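# Hang the power strip on two screws by its keyhole slots

## Task

Put the power strip's keyhole slots over the two screws so it stays hanging level without being held, with the narrow end of each slot pointing up.

## Robot and tools

Robot: two arms, left_arm and right_arm, each with a two-finger parallel gripper and a wrist camera. Bases in the scene frame: left_arm at (-0.032, +0.379, 0) m, right_arm at (-0.039, -0.357, +0.015) m, both facing roughly +x. A camera stand sits behind the arms.

Frames. Scene frame: origin at table-top height, midway between the nominal bases; +x out over the table, +y toward left_arm, +z up. Reported end_effector_position (m) and end_effector_quat_wxyz are in this frame and may be off by a few cm. That point lies between the finger pads, about 1 cm behind the tips. Gripper axes: fingers point along its +z, they open and close along its y. Offsets in commands are NOT in the scene frame: they run along the axes of that arm's own current Hand target.

Command row (shared by execute_actions and move): one flat list of 14 numbers covering both arms, every value in [-1, 1]: left dx, dy, dz, rx, ry, rz, left opening, then the same seven for the right arm. Always give all 14 even if one arm stays still. dx, dy, dz and rx, ry, rz are an offset (not a pose) from the Hand target held when the action or move began, measured along that Hand target's axes. Scale: 1.0 = 0.6 m of travel or 180 degrees of turn; rx, ry, rz form a single rotation vector. Sending the same offset again moves further. Six zeros re-request the current Hand target. Opening is absolute, not an offset: +1 fully open (0.094 m), -1 closed. A 0 in the opening slot means half open, so to keep a gripper as it is, resend its current opening.

execute_actions(actions, cameras): actions is a list of actions; each action is up to 15 rows, one per 1/30 s step, each row counted from the start-of-action Hand target; a short action repeats its last row. An empty list returns state plus all camera images. cameras: list of names, ["all"], or [] for none.

move(target, speed, blend, opening_speed, grip_force, blocking, cameras): straight-line motion of each gripper to the offset given by one 14-number row, or a list of up to 15 rows, all counted from the same starting Hand targets. speed in m/s, 0.002 to 2.9, default 0.25 (turn rate up to twice that in rad/s); one value or one per target. blend in m rounds corners of a list; 0 stops at each point. opening_speed: rate of change of opening on the -1..+1 scale per second, at least 0.2; use it to close gently. grip_force: newtons per pad, 10 to 50, one value or one per arm; it persists, and low values close slowly. blocking=false returns after about 0.5 s while the move continues. Moves last up to 10 s and do not avoid obstacles or the other arm. The result adds a move: line, e.g. done, off_target, moving, held, fault, plus limits such as paced (pose clipped) or held (steps withheld).

wait(seconds 0 to 10, cameras): lets the scene run with last commands held. stop(cameras): brakes a running move. zoom_image(camera, region [x0, y0, x1, y1] pixels, at most 504 by 504): closer view of the newest image of cam_head_left, cam_head_right, cam_high, cam_low, cam_left_wrist or cam_right_wrist. read_manual(section "licences"): licence texts only. finished_scene(scene): ends the current scene, giving its number; irreversible, so only call it once the strip hangs unaided.

Results: Hand target is the last commanded pose after clipping; the next offsets count from it. The gripper may rest a few cm short of it due to friction or load; resend, or add the missing distance. Orientation commands are clipped to within 40 degrees of the measured one per step, so big turns need several steps. grip_measured shows finger opening on the command scale; it follows the command down to the force limit, so it does not reveal contact. Empty it reads up to about 2.5 mm wide; squeezing a hard part it reads a little under the part's width. To release, command well above grip_measured. Joint velocities "within noise" means the arm is still. Joint torques include gravity, have offsets and noise, and wrap at ±28 N m on joints 1 to 3. Tool commands lists current commands.

Cautions: never drop the strip or let it fall off the table, and don't release it while it is moving. Avoid fast contact with the screws, wall or table; pushing a target far beyond a contact presses hard. Keep the grippers, wrist cameras and their cables away from each other and from objects; arm-to-arm contact can fail the task. Avoid paths near an arm's own base and long stretched-out holds, which heat motors (MOTOR HOT near 75 °C, a fold-away fault at 90 °C). An arm stopped by contact keeps pressing until commanded back. Loose objects may be nudged by outside disturbances. Check visually that both slots sit on the screws, narrow ends up, and the strip is level before letting go.

Each tool is called by a JSON object that holds its "api" and its "payload", one argument or row to a line.

## Session

{"api": "execute_actions", "payload": {
  "actions": []
}}

Scene clock: 0.00 s.
left_arm: end_effector_position=(+0.3711, +0.3789, +0.1290) grip_measured=+1.000 end_effector_quat_wxyz=(+0.621, +0.017, +0.784, -0.012) | right_arm: end_effector_position=(+0.3430, -0.3681, +0.1078) grip_measured=+1.000 end_effector_quat_wxyz=(+0.573, +0.025, +0.819, +0.019)
Joint positions: left_arm=[-0.004 1.493 0.367 0.895 0.068 0.017 0.094] | right_arm=[-0.015 1.479 0.308 0.82 -0.056 0.042 0.094]
Joint velocities: within noise
Joint torques (N m): no reading
Heat: left arm: 25 °C; right arm: 24 °C.
Hand target: left_arm +0.3725, +0.3790, +0.1333; +0.625, +0.017, +0.780, -0.012 | right_arm +0.3463, -0.3682, +0.1157; +0.582, +0.024, +0.812, +0.019
Tool commands: left_gripper/opening=+1.0 right_gripper/opening=+1.0

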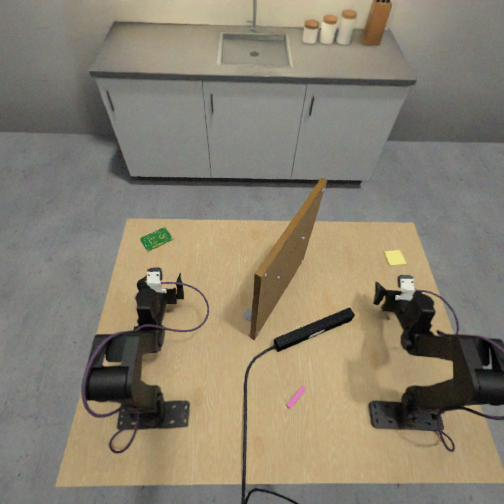

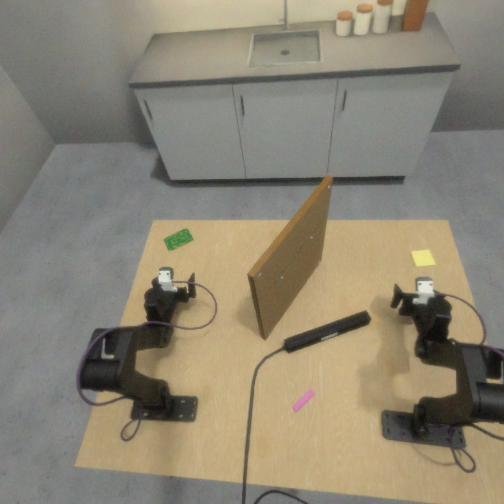

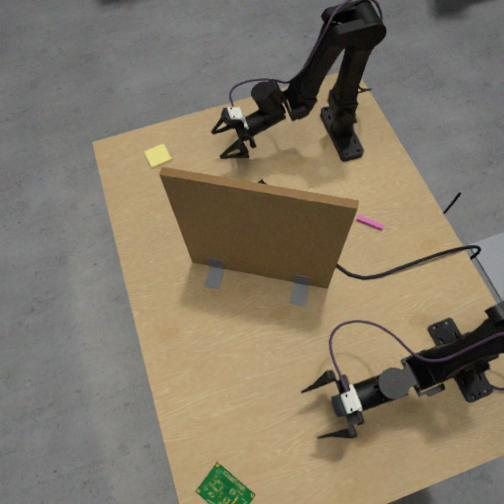

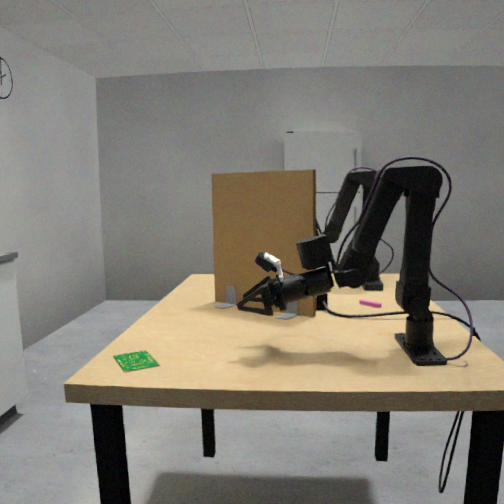

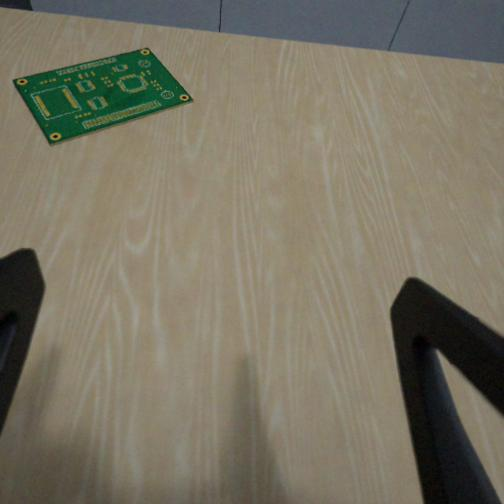

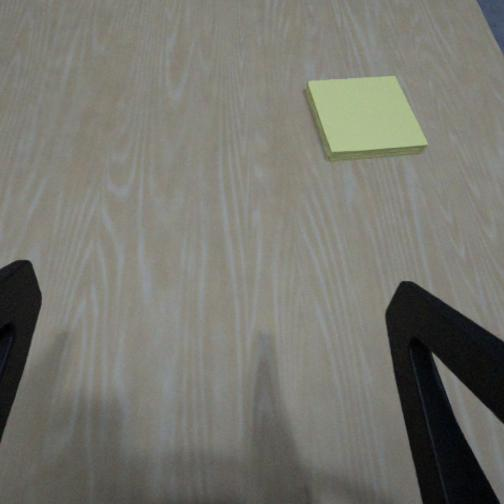

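{"api": "zoom_image", "payload": {
  "camera": "cam_head_left",
  "region": [230, 170, 380, 360]
}}

{"api": "zoom_image", "payload": {
  "camera": "cam_head_right",
  "region": [230, 170, 380, 360]
}}

{"api": "zoom_image", "payload": {
  "camera": "cam_head_left",
  "region": [260, 300, 360, 360]
}}

Scaled by 2.653 from the camera's 504x504 image, which has a finer 720x720 frame.

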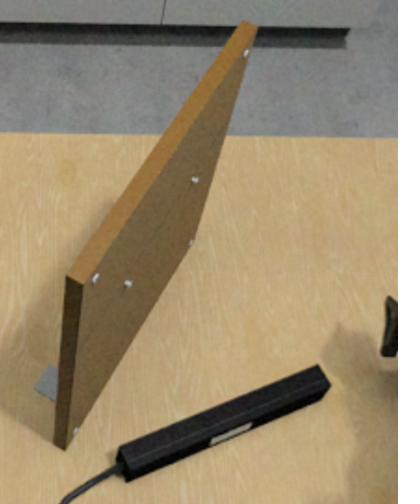

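Scaled by 2.653 from the camera's 504x504 image, which has a finer 720x720 frame.

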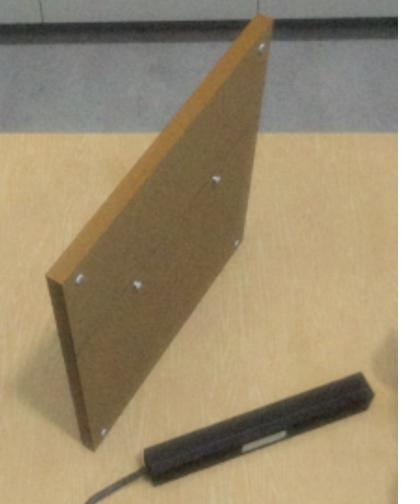

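Scaled by 5.040 from the camera's 504x504 image, which has a finer 720x720 frame.

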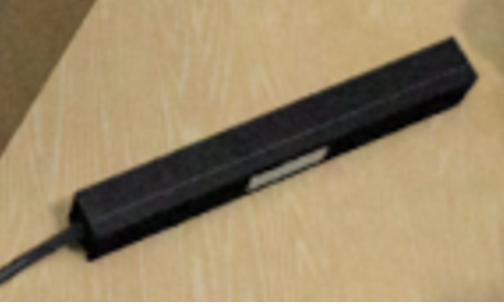

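{"api": "move", "payload": {
  "target": [0,0,0,0,0,0,1,-0.045,0.418,-0.332,0,0.167,0,1],
  "cameras": ["all"]
}}

Scene clock: 62.87 s.
left_arm: end_effector_position=(+0.3711, +0.3789, +0.1290) grip_measured=+1.000 end_effector_quat_wxyz=(+0.621, +0.017, +0.784, -0.012) | right_arm: end_effector_position=(+0.1675, -0.1210, +0.2109) grip_measured=+1.000 end_effector_quat_wxyz=(+0.343, +0.013, +0.939, +0.026)
Joint positions: left_arm=[-0.004 1.493 0.367 0.895 0.068 0.017 0.094] | right_arm=[1.235 1.384 1.232 -1.073 0.623 1.107 0.094]
Joint torques (N m): left_arm=[0.1 -5.53 6.49 2.09 0 0.02] | right_arm=[0.17 -3.62 11.34 0.65 0.51 0.11]
Heat: left arm: 32 °C; right arm: 30 °C.
Hand target: left_arm +0.3725, +0.3790, +0.1333; +0.625, +0.017, +0.780, -0.012 | right_arm +0.1707, -0.1199, +0.2199; +0.352, +0.018, +0.936, +0.024
Off the commanded pose: left_arm 0.005 m, 1 deg | right_arm 0.010 m, 1 deg.
move: done
camera_calibration:
cam_right_wrist: T_world_to_cam=[[0.0668368, -0.995582, 0.0659425, -0.153301], [-0.997727, -0.0672546, -0.00413374, 0.176297], [0.00855042, -0.0655164, -0.997815, 0.301966], [0, 0, 0, 1]] pos_world=[0.18356, -0.120983, 0.312144]

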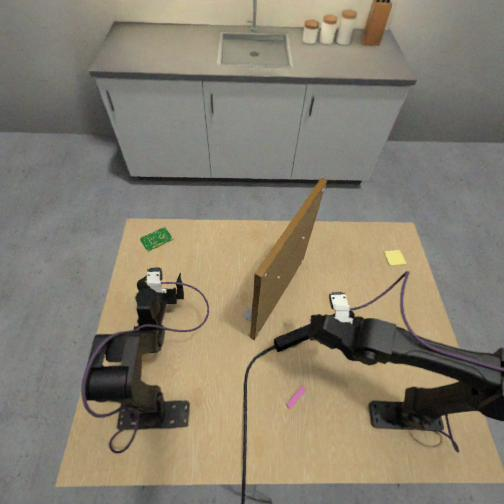

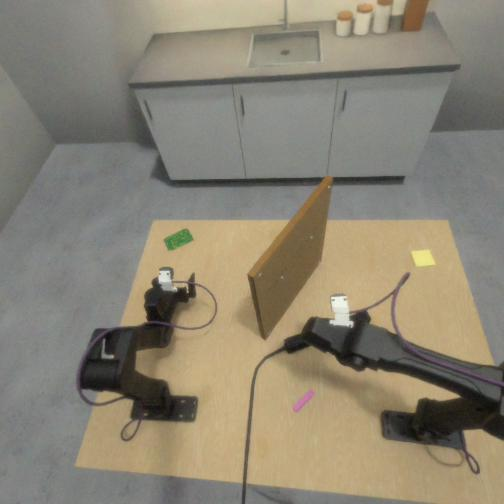

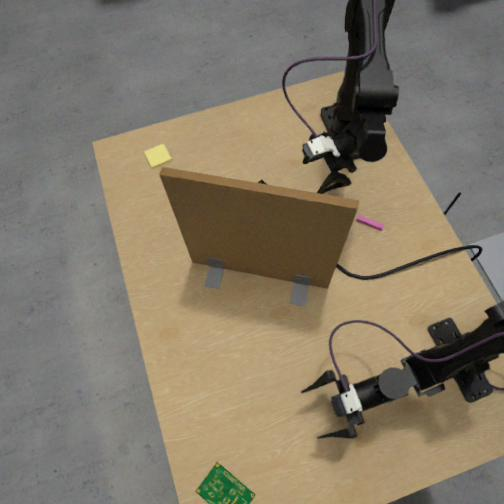

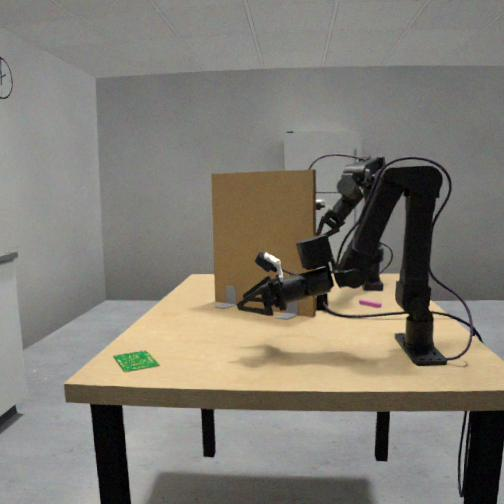

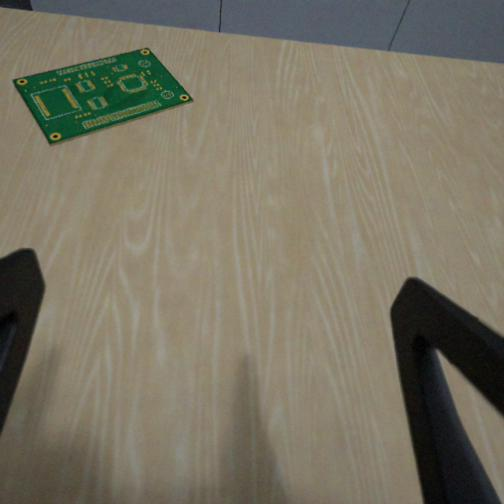

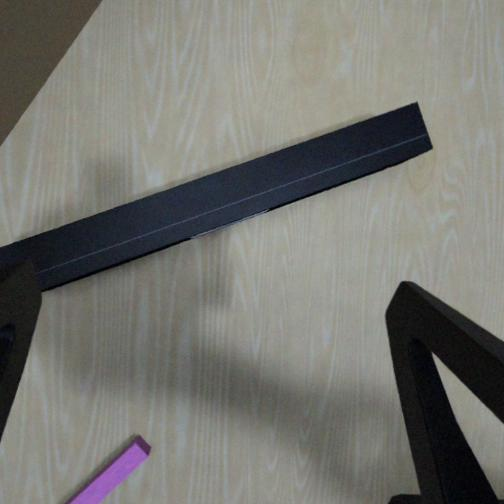

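{"api": "move", "payload": {
  "target": [0,0,0,0,0,0,1,0.022,0.003,0.137,-0.215,0.164,-0.608,1],
  "cameras": ["cam_right_wrist","cam_head_right","cam_head_left"]
}}

Scene clock: 107.77 s.
left_arm: end_effector_position=(+0.3711, +0.3789, +0.1290) grip_measured=+1.000 end_effector_quat_wxyz=(+0.621, +0.017, +0.784, -0.012) | right_arm: end_effector_position=(+0.2119, -0.1149, +0.1466) grip_measured=+1.000 end_effector_quat_wxyz=(-0.005, +0.834, -0.552, +0.001)
Joint positions: left_arm=[-0.004 1.493 0.367 0.895 0.068 0.017 0.094] | right_arm=[0.809 1.856 1.658 -1.363 0 -1.205 0.094]
Joint torques (N m): left_arm=[0.14 -5.64 6.41 2.13 0.01 -0.02] | right_arm=[-0.61 -7.02 10.61 0.09 -0.01 -0.09]
Heat: left arm: 34 °C; right arm: 28 °C.
Hand target: left_arm +0.3725, +0.3790, +0.1333; +0.625, +0.017, +0.780, -0.012 | right_arm +0.2150, -0.1147, +0.1496; -0.002, +0.834, -0.552, +0.001
Off the commanded pose: left_arm 0.005 m, 1 deg | right_arm 0.004 m, 0 deg.
move: done
camera_calibration:
cam_right_wrist: T_world_to_cam=[[0.858578, 0.509433, 0.0576357, -0.139595], [0.359732, -0.678715, 0.640265, -0.231598], [0.36529, -0.528984, -0.765989, 0.0750253], [0, 0, 0, 1]] pos_world=[0.175761, -0.0463872, 0.213798]
Images, in order (width x height): cam_head_left 504x504, cam_head_right 504x504, cam_right_wrist 504x504.

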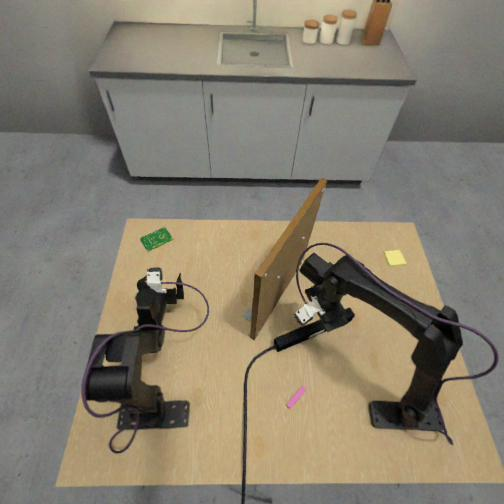

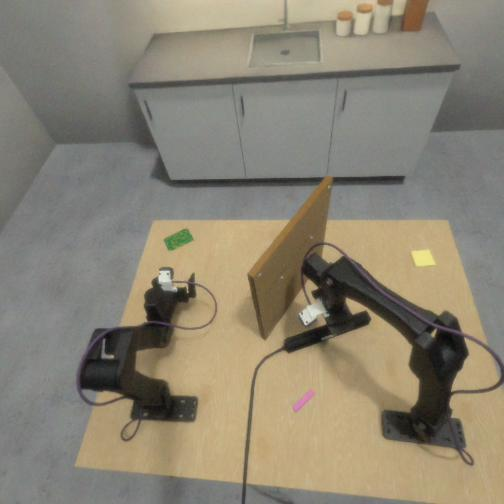

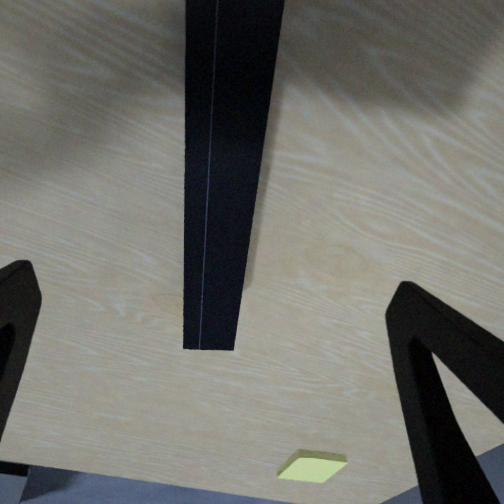

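{"api": "move", "payload": {
  "target": [
    [0,0,0,0,0,0,1,0,0,0.195,0,0,0,1],
    [0,0,0,0,0,0,1,0,0,0.195,0,0,0,-0.55]
  ],
  "opening_speed": 0.6,
  "cameras": ["cam_right_wrist","cam_head_left"]
}}

Scene clock: 118.83 s.
left_arm: end_effector_position=(+0.3711, +0.3789, +0.1290) grip_measured=+1.000 end_effector_quat_wxyz=(+0.621, +0.017, +0.784, -0.012) | right_arm: end_effector_position=(+0.2128, -0.1139, +0.0366) grip_measured=-0.288 end_effector_quat_wxyz=(-0.001, +0.834, -0.551, +0.000)
Joint positions: left_arm=[-0.004 1.493 0.367 0.895 0.068 0.017 0.094] | right_arm=[0.809 1.939 1.324 -0.954 0 -1.207 0.033]
Joint torques (N m): left_arm=[0.02 -5.75 6.13 2.17 0.04 0.01] | right_arm=[-0.62 -7.95 6.65 0.43 -0.02 -0.02]
Heat: left arm: 35 °C; right arm: 27 °C.
Hand target: left_arm +0.3725, +0.3790, +0.1333; +0.625, +0.017, +0.780, -0.012 | right_arm +0.2153, -0.1145, +0.0326; -0.002, +0.834, -0.552, +0.001
Off the commanded pose: left_arm 0.005 m, 1 deg | right_arm 0.005 m, 0 deg.
move: done
camera_calibration:
cam_right_wrist: T_world_to_cam=[[0.857747, 0.511717, 0.0491422, -0.133766], [0.365301, -0.673986, 0.642105, -0.161615], [0.361697, -0.532812, -0.76504, -0.00882655], [0, 0, 0, 1]] pos_world=[0.176968, -0.045179, 0.103595]
Images, in order (width x height): cam_head_left 504x504, cam_right_wrist 504x504.

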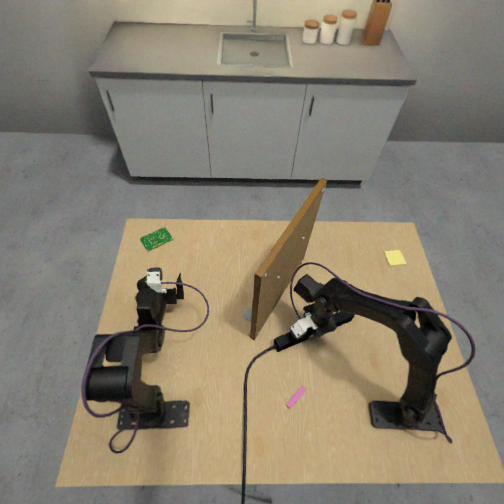

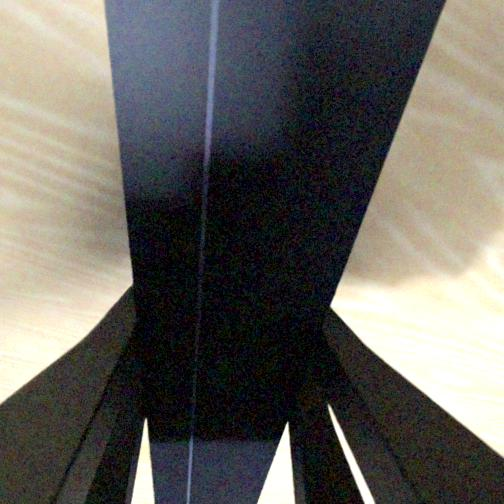

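{"api": "move", "payload": {
  "target": [
    [0,0,0,0,0,0,1,0,0,0,0,0,0,-0.4],
    [0,0,0,0,0,0,1,0,0,-0.27,0,0,0,-0.4],
    [0,0,0,0,0,0,1,0,0,-0.32,-0.25,0,0,-0.4]
  ],
  "cameras": ["cam_right_wrist","cam_head_left","cam_head_right","cam_low"]
}}

{"api": "zoom_image", "payload": {
  "camera": "cam_head_left",
  "region": [230, 260, 380, 400]
}}

{"api": "zoom_image", "payload": {
  "camera": "cam_head_right",
  "region": [230, 260, 380, 400]
}}

Scene clock: 137.60 s.
left_arm: end_effector_position=(+0.3711, +0.3789, +0.1290) grip_measured=+1.000 end_effector_quat_wxyz=(+0.621, +0.017, +0.784, -0.012) | right_arm: end_effector_position=(+0.2120, -0.1214, +0.1935) grip_measured=-0.289 end_effector_quat_wxyz=(-0.019, +0.817, -0.569, -0.092)
Joint positions: left_arm=[-0.004 1.493 0.367 0.895 0.068 0.017 0.094] | right_arm=[0.697 1.886 1.872 -1.577 -0.188 -1.273 0.033]
Joint torques (N m): left_arm=[-0.27 -5.5 6.23 2.08 0.02 -0.08] | right_arm=[-1.35 -13.04 11.75 0.24 -0.62 0.21]
Heat: left arm: 35 °C; right arm: 27 °C.
Hand target: left_arm +0.3725, +0.3790, +0.1333; +0.625, +0.017, +0.780, -0.012 | right_arm +0.2149, -0.1149, +0.2246; +0.302, +0.775, -0.515, -0.206
Off the commanded pose: left_arm 0.005 m, 1 deg | right_arm 0.032 m, 42 deg; orientation clipped.
joint sent to its limit (right arm) — joint 4 (wrist pitch), lower limit. The joint targets are off in orientation, not in position.
move: off_target (right_arm); limits=paced
camera_calibration:
cam_right_wrist: T_world_to_cam=[[0.884298, 0.466911, -0.00329023, -0.137833], [0.40746, -0.768223, 0.493771, -0.258739], [0.228019, -0.437981, -0.869586, 0.167647], [0, 0, 0, 1]] pos_world=[0.189084, -0.0609874, 0.273088]
Images, in order (width x height): cam_head_left 504x504, cam_head_right 504x504, cam_low 504x504, cam_right_wrist 504x504.

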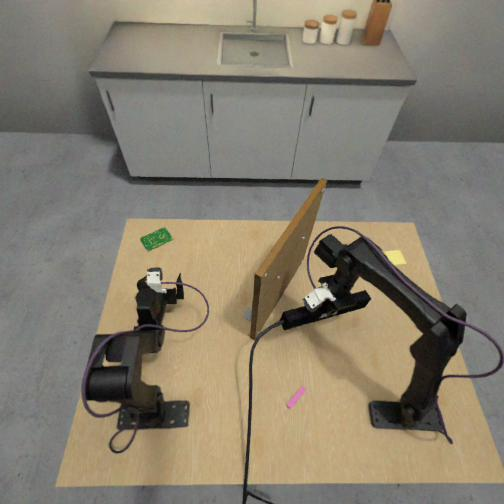

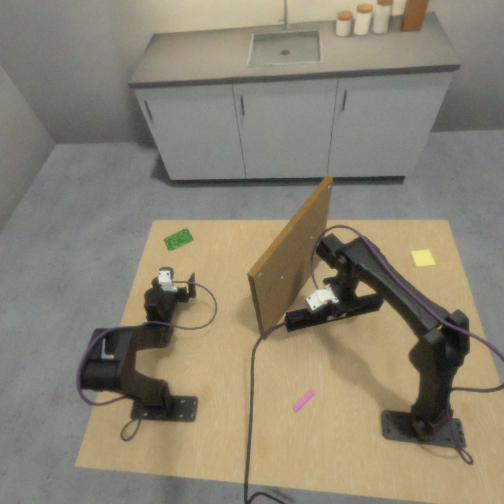

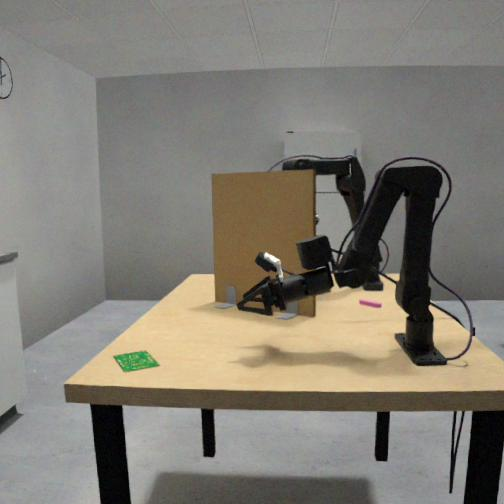

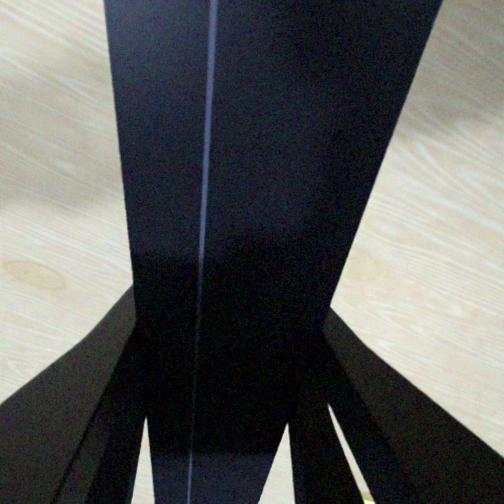

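Scaled by 3.360 from the camera's 504x504 image, which has a finer 720x720 frame.

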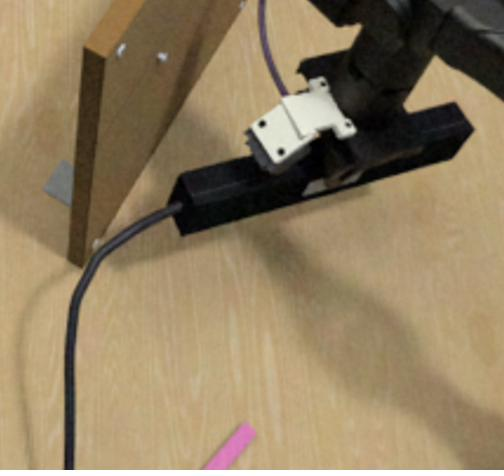

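Scaled by 3.360 from the camera's 504x504 image, which has a finer 720x720 frame.

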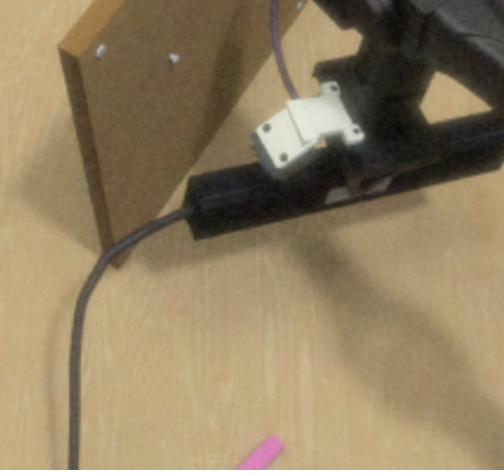

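{"api": "move", "payload": {
  "target": [0,0,0,0,0,0,1,0.17,0,0,0.61,0,0,-0.4],
  "cameras": ["cam_right_wrist","cam_head_left","cam_head_right","cam_low","cam_high"]
}}

{"api": "zoom_image", "payload": {
  "camera": "cam_head_left",
  "region": [250, 240, 400, 380]
}}

{"api": "zoom_image", "payload": {
  "camera": "cam_high",
  "region": [200, 130, 400, 300]
}}

Scene clock: 152.73 s.
left_arm: end_effector_position=(+0.3711, +0.3789, +0.1290) grip_measured=+1.000 end_effector_quat_wxyz=(+0.621, +0.017, +0.784, -0.012) | right_arm: end_effector_position=(+0.2363, -0.2091, +0.1986) grip_measured=-0.289 end_effector_quat_wxyz=(-0.419, +0.734, -0.459, +0.274)
Joint positions: left_arm=[-0.004 1.493 0.367 0.895 0.068 0.017 0.094] | right_arm=[0.591 0.839 0.575 -0.261 0.099 -1.534 0.033]
Joint torques (N m): left_arm=[0.01 -5.48 6.06 2.07 -0.02 -0.09] | right_arm=[-1.54 -1.17 9.02 2.78 0.25 0.25]
Heat: left arm: 36 °C; right arm: 29 °C.
Hand target: left_arm +0.3725, +0.3790, +0.1333; +0.625, +0.017, +0.780, -0.012 | right_arm +0.2541, -0.2091, +0.2238; -0.461, +0.693, -0.464, +0.303
Off the commanded pose: left_arm 0.005 m, 1 deg | right_arm 0.031 m, 7 deg.
move: off_target (right_arm)
camera_calibration:
cam_right_wrist: T_world_to_cam=[[0.343645, 0.329519, 0.879389, -0.194716], [-0.145077, -0.906548, 0.396389, -0.217505], [0.927826, -0.263796, -0.263725, -0.121182], [0, 0, 0, 1]] pos_world=[0.147794, -0.164983, 0.225489]
Images, in order (width x height): cam_head_left 504x504, cam_head_right 504x504, cam_high 504x504, cam_low 504x504, cam_right_wrist 504x504.

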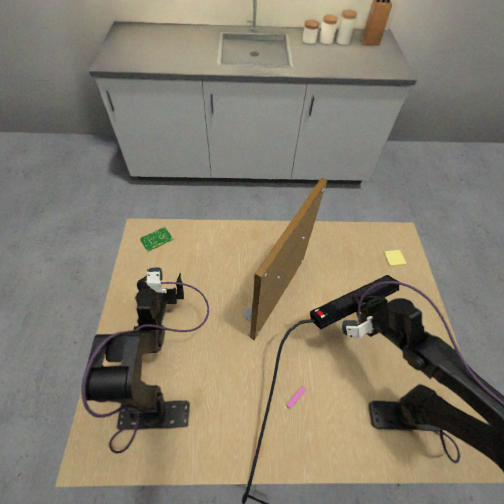

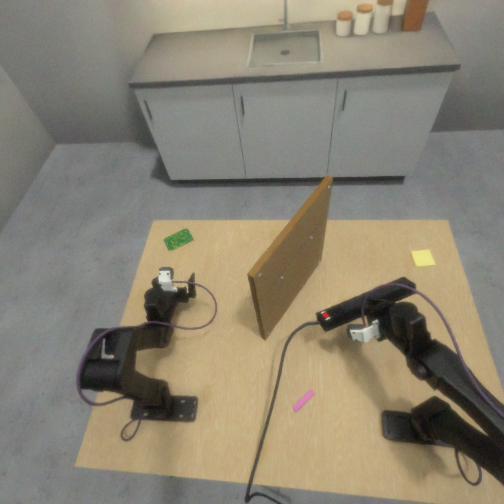

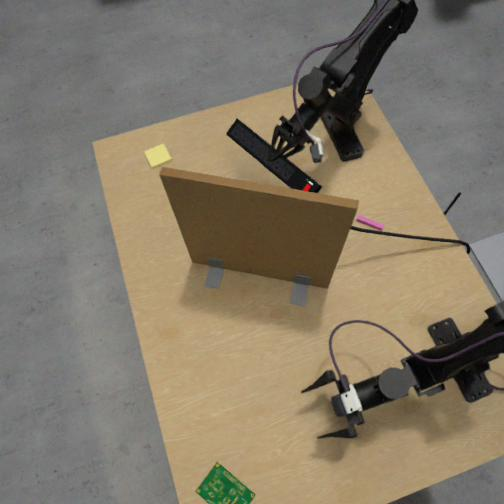

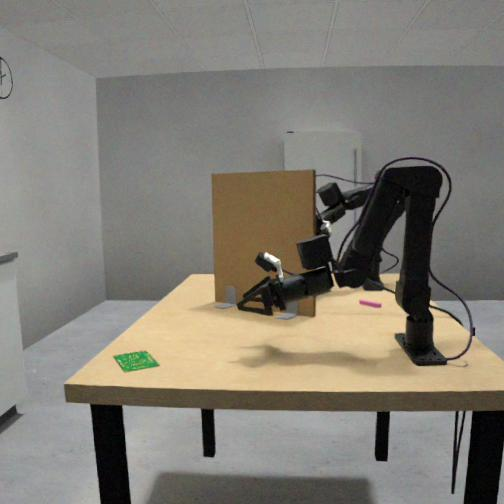

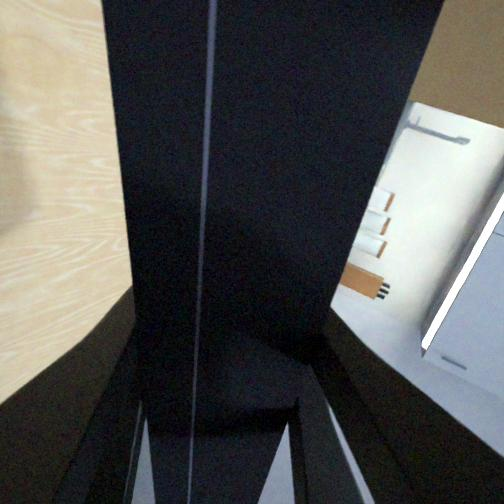

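Scaled by 3.360 from the camera's 504x504 image, which has a finer 720x720 frame.

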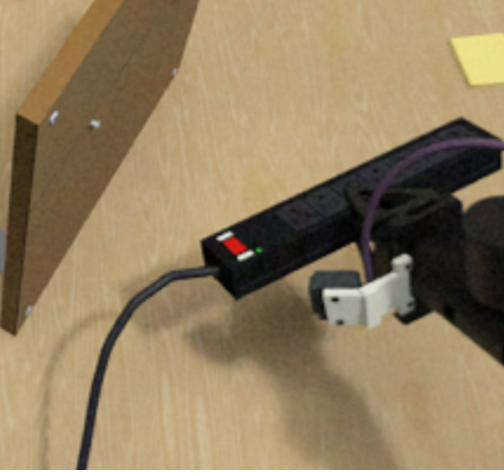

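Scaled by 2.520 from the camera's 504x504 image, which has a finer 720x720 frame.

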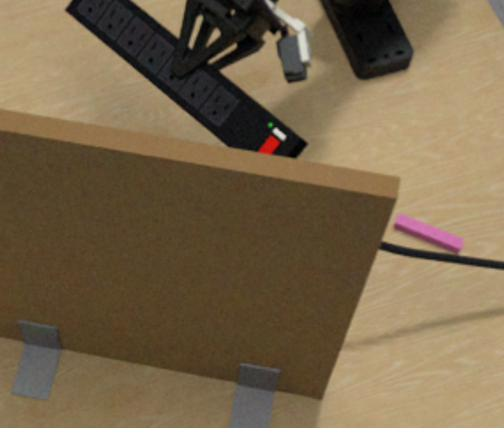

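{"api": "move", "payload": {
  "target": [
    [-0.101,-0.182,-0.446,0.16,-0.08,-0.01,-0.8,0.106,-0.051,-0.078,-0.35,0.15,0.222,-0.4],
    [-0.133,-0.619,-0.537,0.324,-0.166,-0.022,-0.8,0.106,-0.051,-0.078,-0.35,0.15,0.222,-0.4]
  ],
  "cameras": ["cam_left_wrist","cam_head_left","cam_head_right"]
}}

Scene clock: 238.43 s.
left_arm: end_effector_position=(+0.0589, +0.0214, +0.2701) grip_measured=-0.798 end_effector_quat_wxyz=(+0.701, +0.301, +0.503, -0.406) | right_arm: end_effector_position=(+0.2373, -0.2797, +0.2483) grip_measured=-0.289 end_effector_quat_wxyz=(+0.059, -0.587, +0.807, -0.027)
Joint positions: left_arm=[-1.571 1.399 0.31 1.441 -0.449 0.173 0.01] | right_arm=[0.319 1.58 1.746 -1.606 0.01 -0.981 0.033]
Joint torques (N m): left_arm=[-0.1 -3.21 7.75 2.14 0.01 0.01] | right_arm=[-1.72 -7.25 12.16 0.78 -0.09 0.6]
Heat: left arm: 38 °C; right arm: 41 °C.
Hand target: left_arm +0.0601, +0.0200, +0.2808; +0.709, +0.287, +0.496, -0.411 | right_arm +0.2501, -0.2800, +0.2697; +0.000, -0.552, +0.834, +0.000
Off the commanded pose: left_arm 0.011 m, 2 deg | right_arm 0.025 m, 9 deg.
joint read past its limit (right arm) — joint 4 (wrist pitch), lower limit.
joint sent to its limit (right arm) — joint 4 (wrist pitch), lower limit. The joint targets are off in orientation, not in position.
move: off_target (left_arm, right_arm)
camera_calibration:
cam_left_wrist: T_world_to_cam=[[-0.901977, -0.418386, 0.106728, 0.0273047], [-0.257035, 0.321661, -0.9113, 0.26937], [0.346945, -0.849404, -0.397671, 0.199515], [0, 0, 0, 1]] pos_world=[0.0246451, 0.0942468, 0.321904]
Images, in order (width x height): cam_head_left 504x504, cam_head_right 504x504, cam_left_wrist 504x504.

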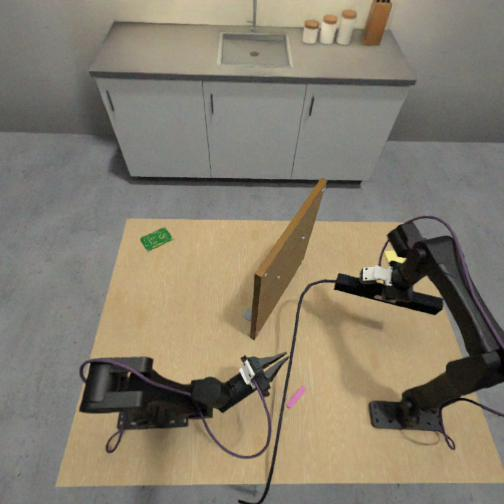

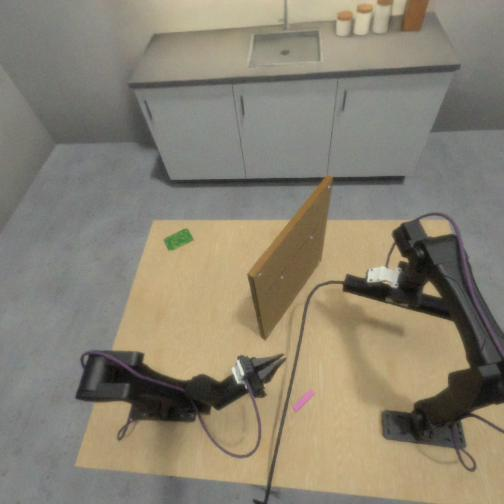

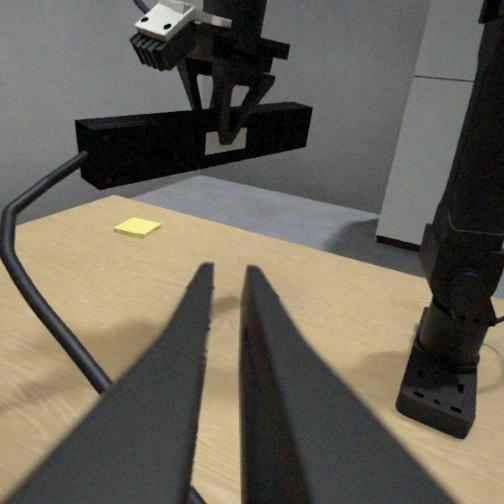

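{"api": "zoom_image", "payload": {
  "camera": "cam_left_wrist",
  "region": [70, 90, 320, 200]
}}

{"api": "zoom_image", "payload": {
  "camera": "cam_left_wrist",
  "region": [90, 110, 190, 190]
}}

{"api": "zoom_image", "payload": {
  "camera": "cam_left_wrist",
  "region": [230, 100, 320, 170]
}}

Scaled by 2.016 from the camera's 504x504 image, which has a finer 720x720 frame.

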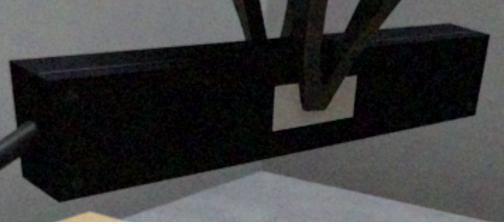

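Scaled by 5.040 from the camera's 504x504 image, which has a finer 720x720 frame.

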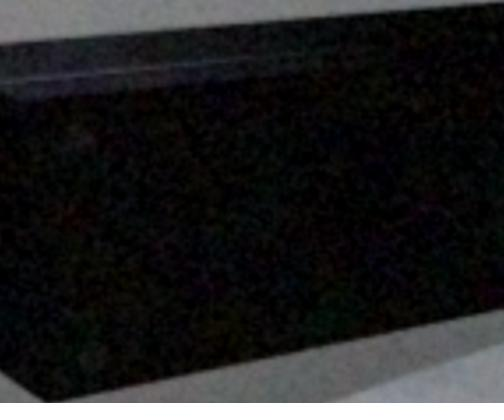

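Scaled by 5.600 from the camera's 504x504 image, which has a finer 720x720 frame.

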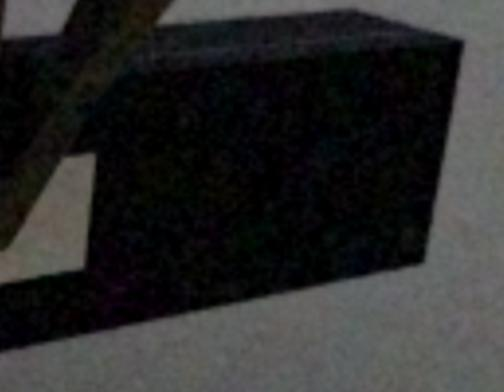

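{"api": "move", "payload": {
  "target": [
    [0,0,0,0,0,0,-0.8,-0.068,0.011,0.2,0.350,-0.150,-0.222,-0.4],
    [0,0,0,0,0,0,-0.8,-0.068,0.011,0.33,0.350,-0.150,-0.222,-0.4]
  ],
  "cameras": ["cam_right_wrist","cam_head_left","cam_left_wrist"]
}}

Scene clock: 284.27 s.
left_arm: end_effector_position=(+0.0589, +0.0214, +0.2701) grip_measured=-0.798 end_effector_quat_wxyz=(+0.701, +0.302, +0.503, -0.406) | right_arm: end_effector_position=(+0.2489, -0.2395, +0.0524) grip_measured=-0.289 end_effector_quat_wxyz=(-0.433, +0.717, -0.471, +0.275)
Joint positions: left_arm=[-1.571 1.399 0.31 1.441 -0.449 0.173 0.01] | right_arm=[0.389 1.374 0.067 0.812 -0.068 -1.592 0.033]
Joint torques (N m): left_arm=[0.12 -3.19 7.79 2.09 0.02 0.11] | right_arm=[-0.55 -2.29 5.82 2.57 0.11 0.05]
Heat: left arm: 38 °C; right arm: 36 °C.
Hand target: left_arm +0.0601, +0.0200, +0.2808; +0.709, +0.287, +0.496, -0.411 | right_arm +0.2601, -0.2401, +0.0718; -0.461, +0.693, -0.464, +0.303
Off the commanded pose: left_arm 0.011 m, 2 deg | right_arm 0.022 m, 5 deg.
move: off_target (left_arm, right_arm)
camera_calibration:
cam_left_wrist: T_world_to_cam=[[-0.901987, -0.418471, 0.106313, 0.0274466], [-0.256742, 0.321873, -0.911308, 0.269346], [0.347136, -0.849282, -0.397764, 0.199529], [0, 0, 0, 1]] pos_world=[0.0246451, 0.0942468, 0.321904]
cam_right_wrist: T_world_to_cam=[[0.340819, 0.284773, 0.895961, -0.0712708], [-0.175326, -0.917048, 0.358168, -0.178301], [0.923636, -0.279155, -0.26262, -0.182087], [0, 0, 0, 1]] pos_world=[0.161212, -0.194046, 0.079898]
Images, in order (width x height): cam_head_left 504x504, cam_left_wrist 504x504, cam_right_wrist 504x504.

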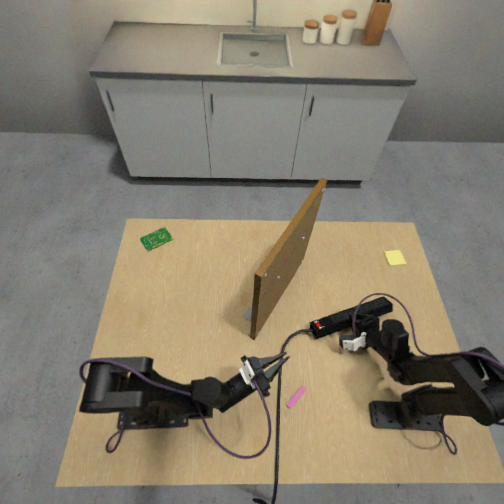

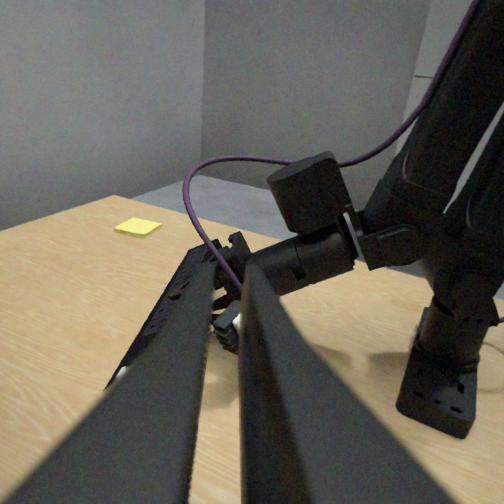

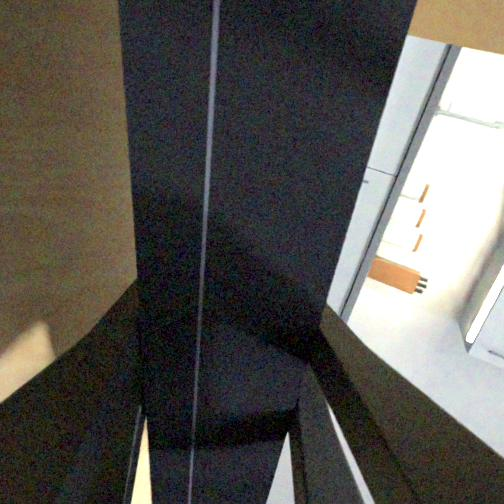

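{"api": "move", "payload": {
  "target": [0,0,0,0,0,0,-0.8,0,0.031,0.013,0,0,0,-0.4],
  "speed": 0.05,
  "cameras": ["cam_right_wrist","cam_left_wrist"]
}}

{"api": "zoom_image", "payload": {
  "camera": "cam_left_wrist",
  "region": [90, 220, 290, 400]
}}

Scene clock: 292.37 s.
left_arm: end_effector_position=(+0.0589, +0.0214, +0.2701) grip_measured=-0.798 end_effector_quat_wxyz=(+0.701, +0.302, +0.503, -0.406) | right_arm: end_effector_position=(+0.2510, -0.2382, +0.0363) grip_measured=-0.289 end_effector_quat_wxyz=(-0.441, +0.712, -0.471, +0.277)
Joint positions: left_arm=[-1.571 1.399 0.31 1.441 -0.449 0.173 0.01] | right_arm=[0.389 1.619 0.039 1.102 -0.071 -1.583 0.033]
Joint torques (N m): left_arm=[-0.13 -3.38 7.72 2.09 0 0.08] | right_arm=[-0.43 -2.86 4.11 2.5 0.16 0.05]
Heat: left arm: 38 °C; right arm: 40 °C.
Hand target: left_arm +0.0601, +0.0200, +0.2808; +0.709, +0.287, +0.496, -0.411 | right_arm +0.2599, -0.2400, +0.0516; -0.461, +0.693, -0.464, +0.303
Off the commanded pose: left_arm 0.011 m, 2 deg | right_arm 0.018 m, 4 deg.
move: off_target (left_arm, right_arm)
camera_calibration:
cam_left_wrist: T_world_to_cam=[[-0.901987, -0.418471, 0.106313, 0.0274466], [-0.256742, 0.321873, -0.911308, 0.269346], [0.347136, -0.849282, -0.397764, 0.199529], [0, 0, 0, 1]] pos_world=[0.0246451, 0.0942468, 0.321904]
cam_right_wrist: T_world_to_cam=[[0.330029, 0.27158, 0.904061, -0.0586983], [-0.181244, -0.921671, 0.343034, -0.170036], [0.926408, -0.277067, -0.254956, -0.18831], [0, 0, 0, 1]] pos_world=[0.163006, -0.19295, 0.063384]
Images, in order (width x height): cam_left_wrist 504x504, cam_right_wrist 504x504.

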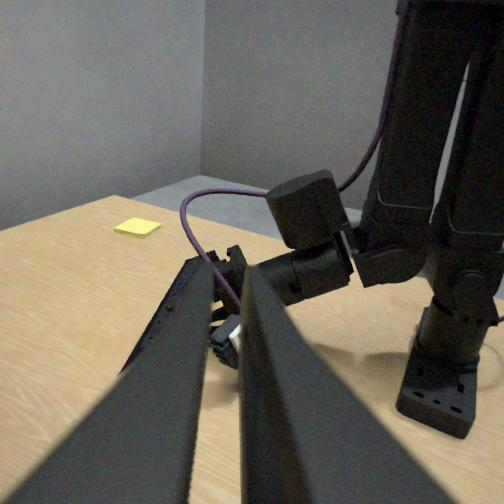

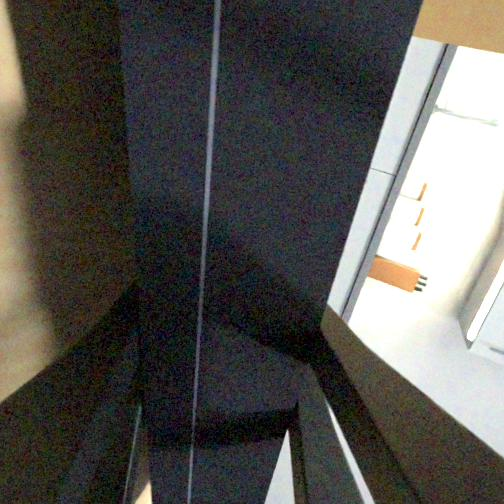

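Scaled by 2.520 from the camera's 504x504 image, which has a finer 720x720 frame.

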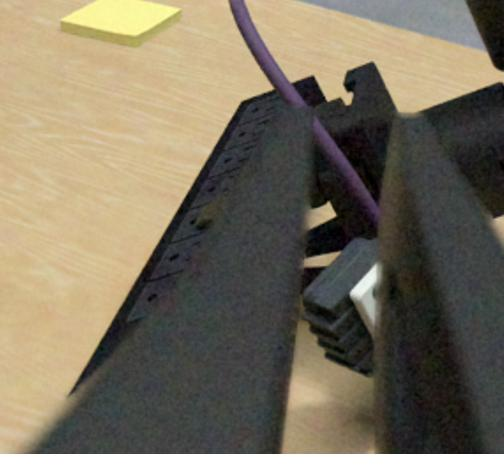

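{"api": "move", "payload": {
  "target": [
    [0,0,0,0,0,0,-0.8,0,0.009,0.004,0,0,0,-0.4],
    [0,0,0,0,0,0,-0.8,0,0.009,0.004,0,0,0,-0.1],
    [0,0,0,0,0,0,-0.8,0,0.085,-0.176,0,0,0,-0.1],
    [0,0,0,0,0,0,-0.8,0,0,-0.276,0,0,0,-0.1]
  ],
  "speed": [0.04,0.05,0.05,0.15],
  "opening_speed": 0.3,
  "cameras": ["cam_right_wrist","cam_left_wrist","cam_head_left","cam_high"]
}}

Scene clock: 305.87 s.
left_arm: end_effector_position=(+0.0589, +0.0214, +0.2701) grip_measured=-0.798 end_effector_quat_wxyz=(+0.701, +0.302, +0.503, -0.406) | right_arm: end_effector_position=(+0.1855, -0.2750, +0.0511) grip_measured=-0.103 end_effector_quat_wxyz=(-0.387, +0.737, -0.490, +0.259)
Joint positions: left_arm=[-1.571 1.399 0.31 1.441 -0.449 0.173 0.01] | right_arm=[0.314 0.515 -0.006 -0.083 -0.101 -1.644 0.042]
Joint torques (N m): left_arm=[-0.23 -3.25 7.88 2.13 -0.04 0.04] | right_arm=[-0.02 1.68 8.75 1.71 -0.05 0.02]
Heat: left arm: 38 °C; right arm: 42 °C.
Hand target: left_arm +0.0601, +0.0200, +0.2808; +0.709, +0.287, +0.496, -0.411 | right_arm +0.1858, -0.2749, +0.0513; -0.388, +0.737, -0.490, +0.259 (not the last commanded pose)
Off the commanded pose: left_arm 0.011 m, 2 deg | right_arm 0.096 m, 11 deg.
move: held (right_arm; a check stopped the path), off_target (left_arm); path passed 3 of 4 targets; target 2's new opening was sent with right_arm's hand 0.013 m and 4 deg from that target; limits=held
pose unreachable (right arm): on one or more control steps of this call, first in action 0 (counted from 0), this arm could not follow its commanded pose, so it was not sent that pose on those steps. It may still have moved: this result reports where it is.
cause: moving toward the commanded pose would bring two parts of the arm too close to each other (its upper arm (the part past joint 2) and its wrist (the part past joint 5), with joints 3 (elbow) to 5 (wrist yaw) between them, 7 mm apart when it was first held).
camera_calibration:
cam_left_wrist: T_world_to_cam=[[-0.901987, -0.418471, 0.106313, 0.0274466], [-0.256742, 0.321873, -0.911308, 0.269346], [0.347136, -0.849282, -0.397764, 0.199529], [0, 0, 0, 1]] pos_world=[0.0246451, 0.0942468, 0.321904]
cam_right_wrist: T_world_to_cam=[[0.427972, 0.327105, 0.842521, -0.0401379], [-0.156737, -0.89122, 0.425629, -0.221324], [0.890097, -0.314212, -0.330148, -0.133813], [0, 0, 0, 1]] pos_world=[0.101594, -0.226164, 0.083841]
Images, in order (width x height): cam_head_left 504x504, cam_high 504x504, cam_left_wrist 504x504, cam_right_wrist 504x504.

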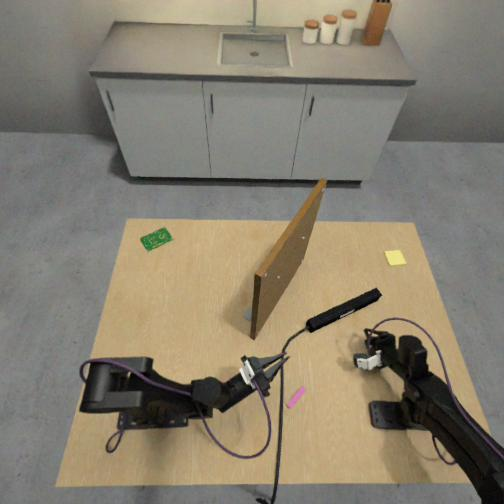

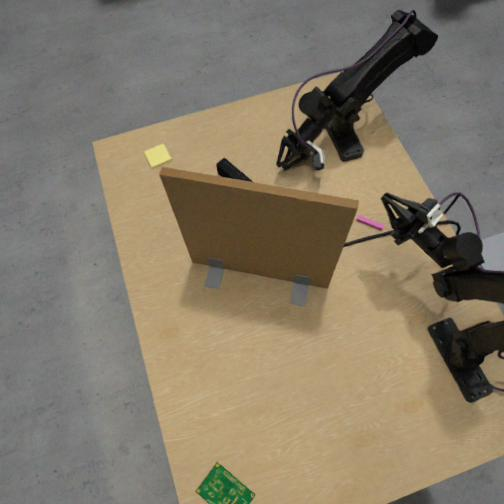

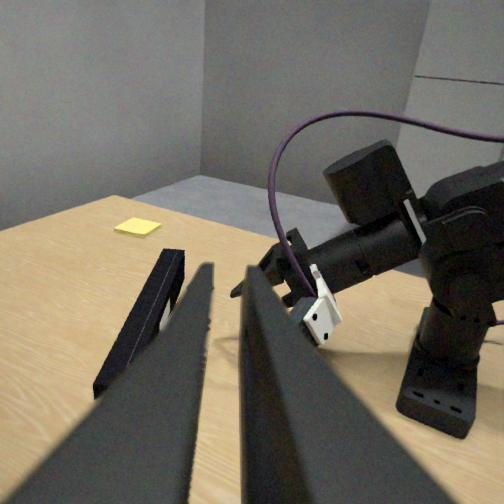

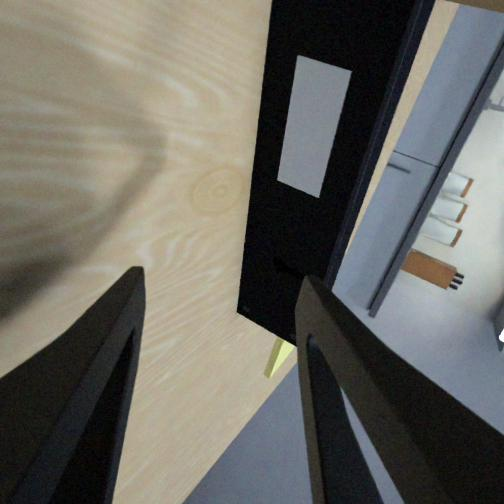

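{"api": "zoom_image", "payload": {
  "camera": "cam_right_wrist",
  "region": [230, 200, 350, 350]
}}

{"api": "zoom_image", "payload": {
  "camera": "cam_right_wrist",
  "region": [250, 0, 440, 200]
}}

Scaled by 3.360 from the camera's 504x504 image, which has a finer 720x720 frame.

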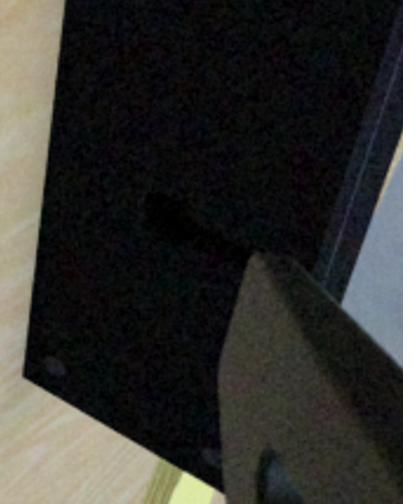

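Scaled by 2.520 from the camera's 504x504 image, which has a finer 720x720 frame.

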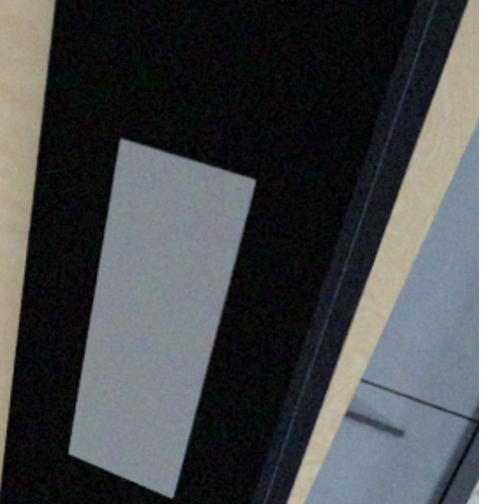

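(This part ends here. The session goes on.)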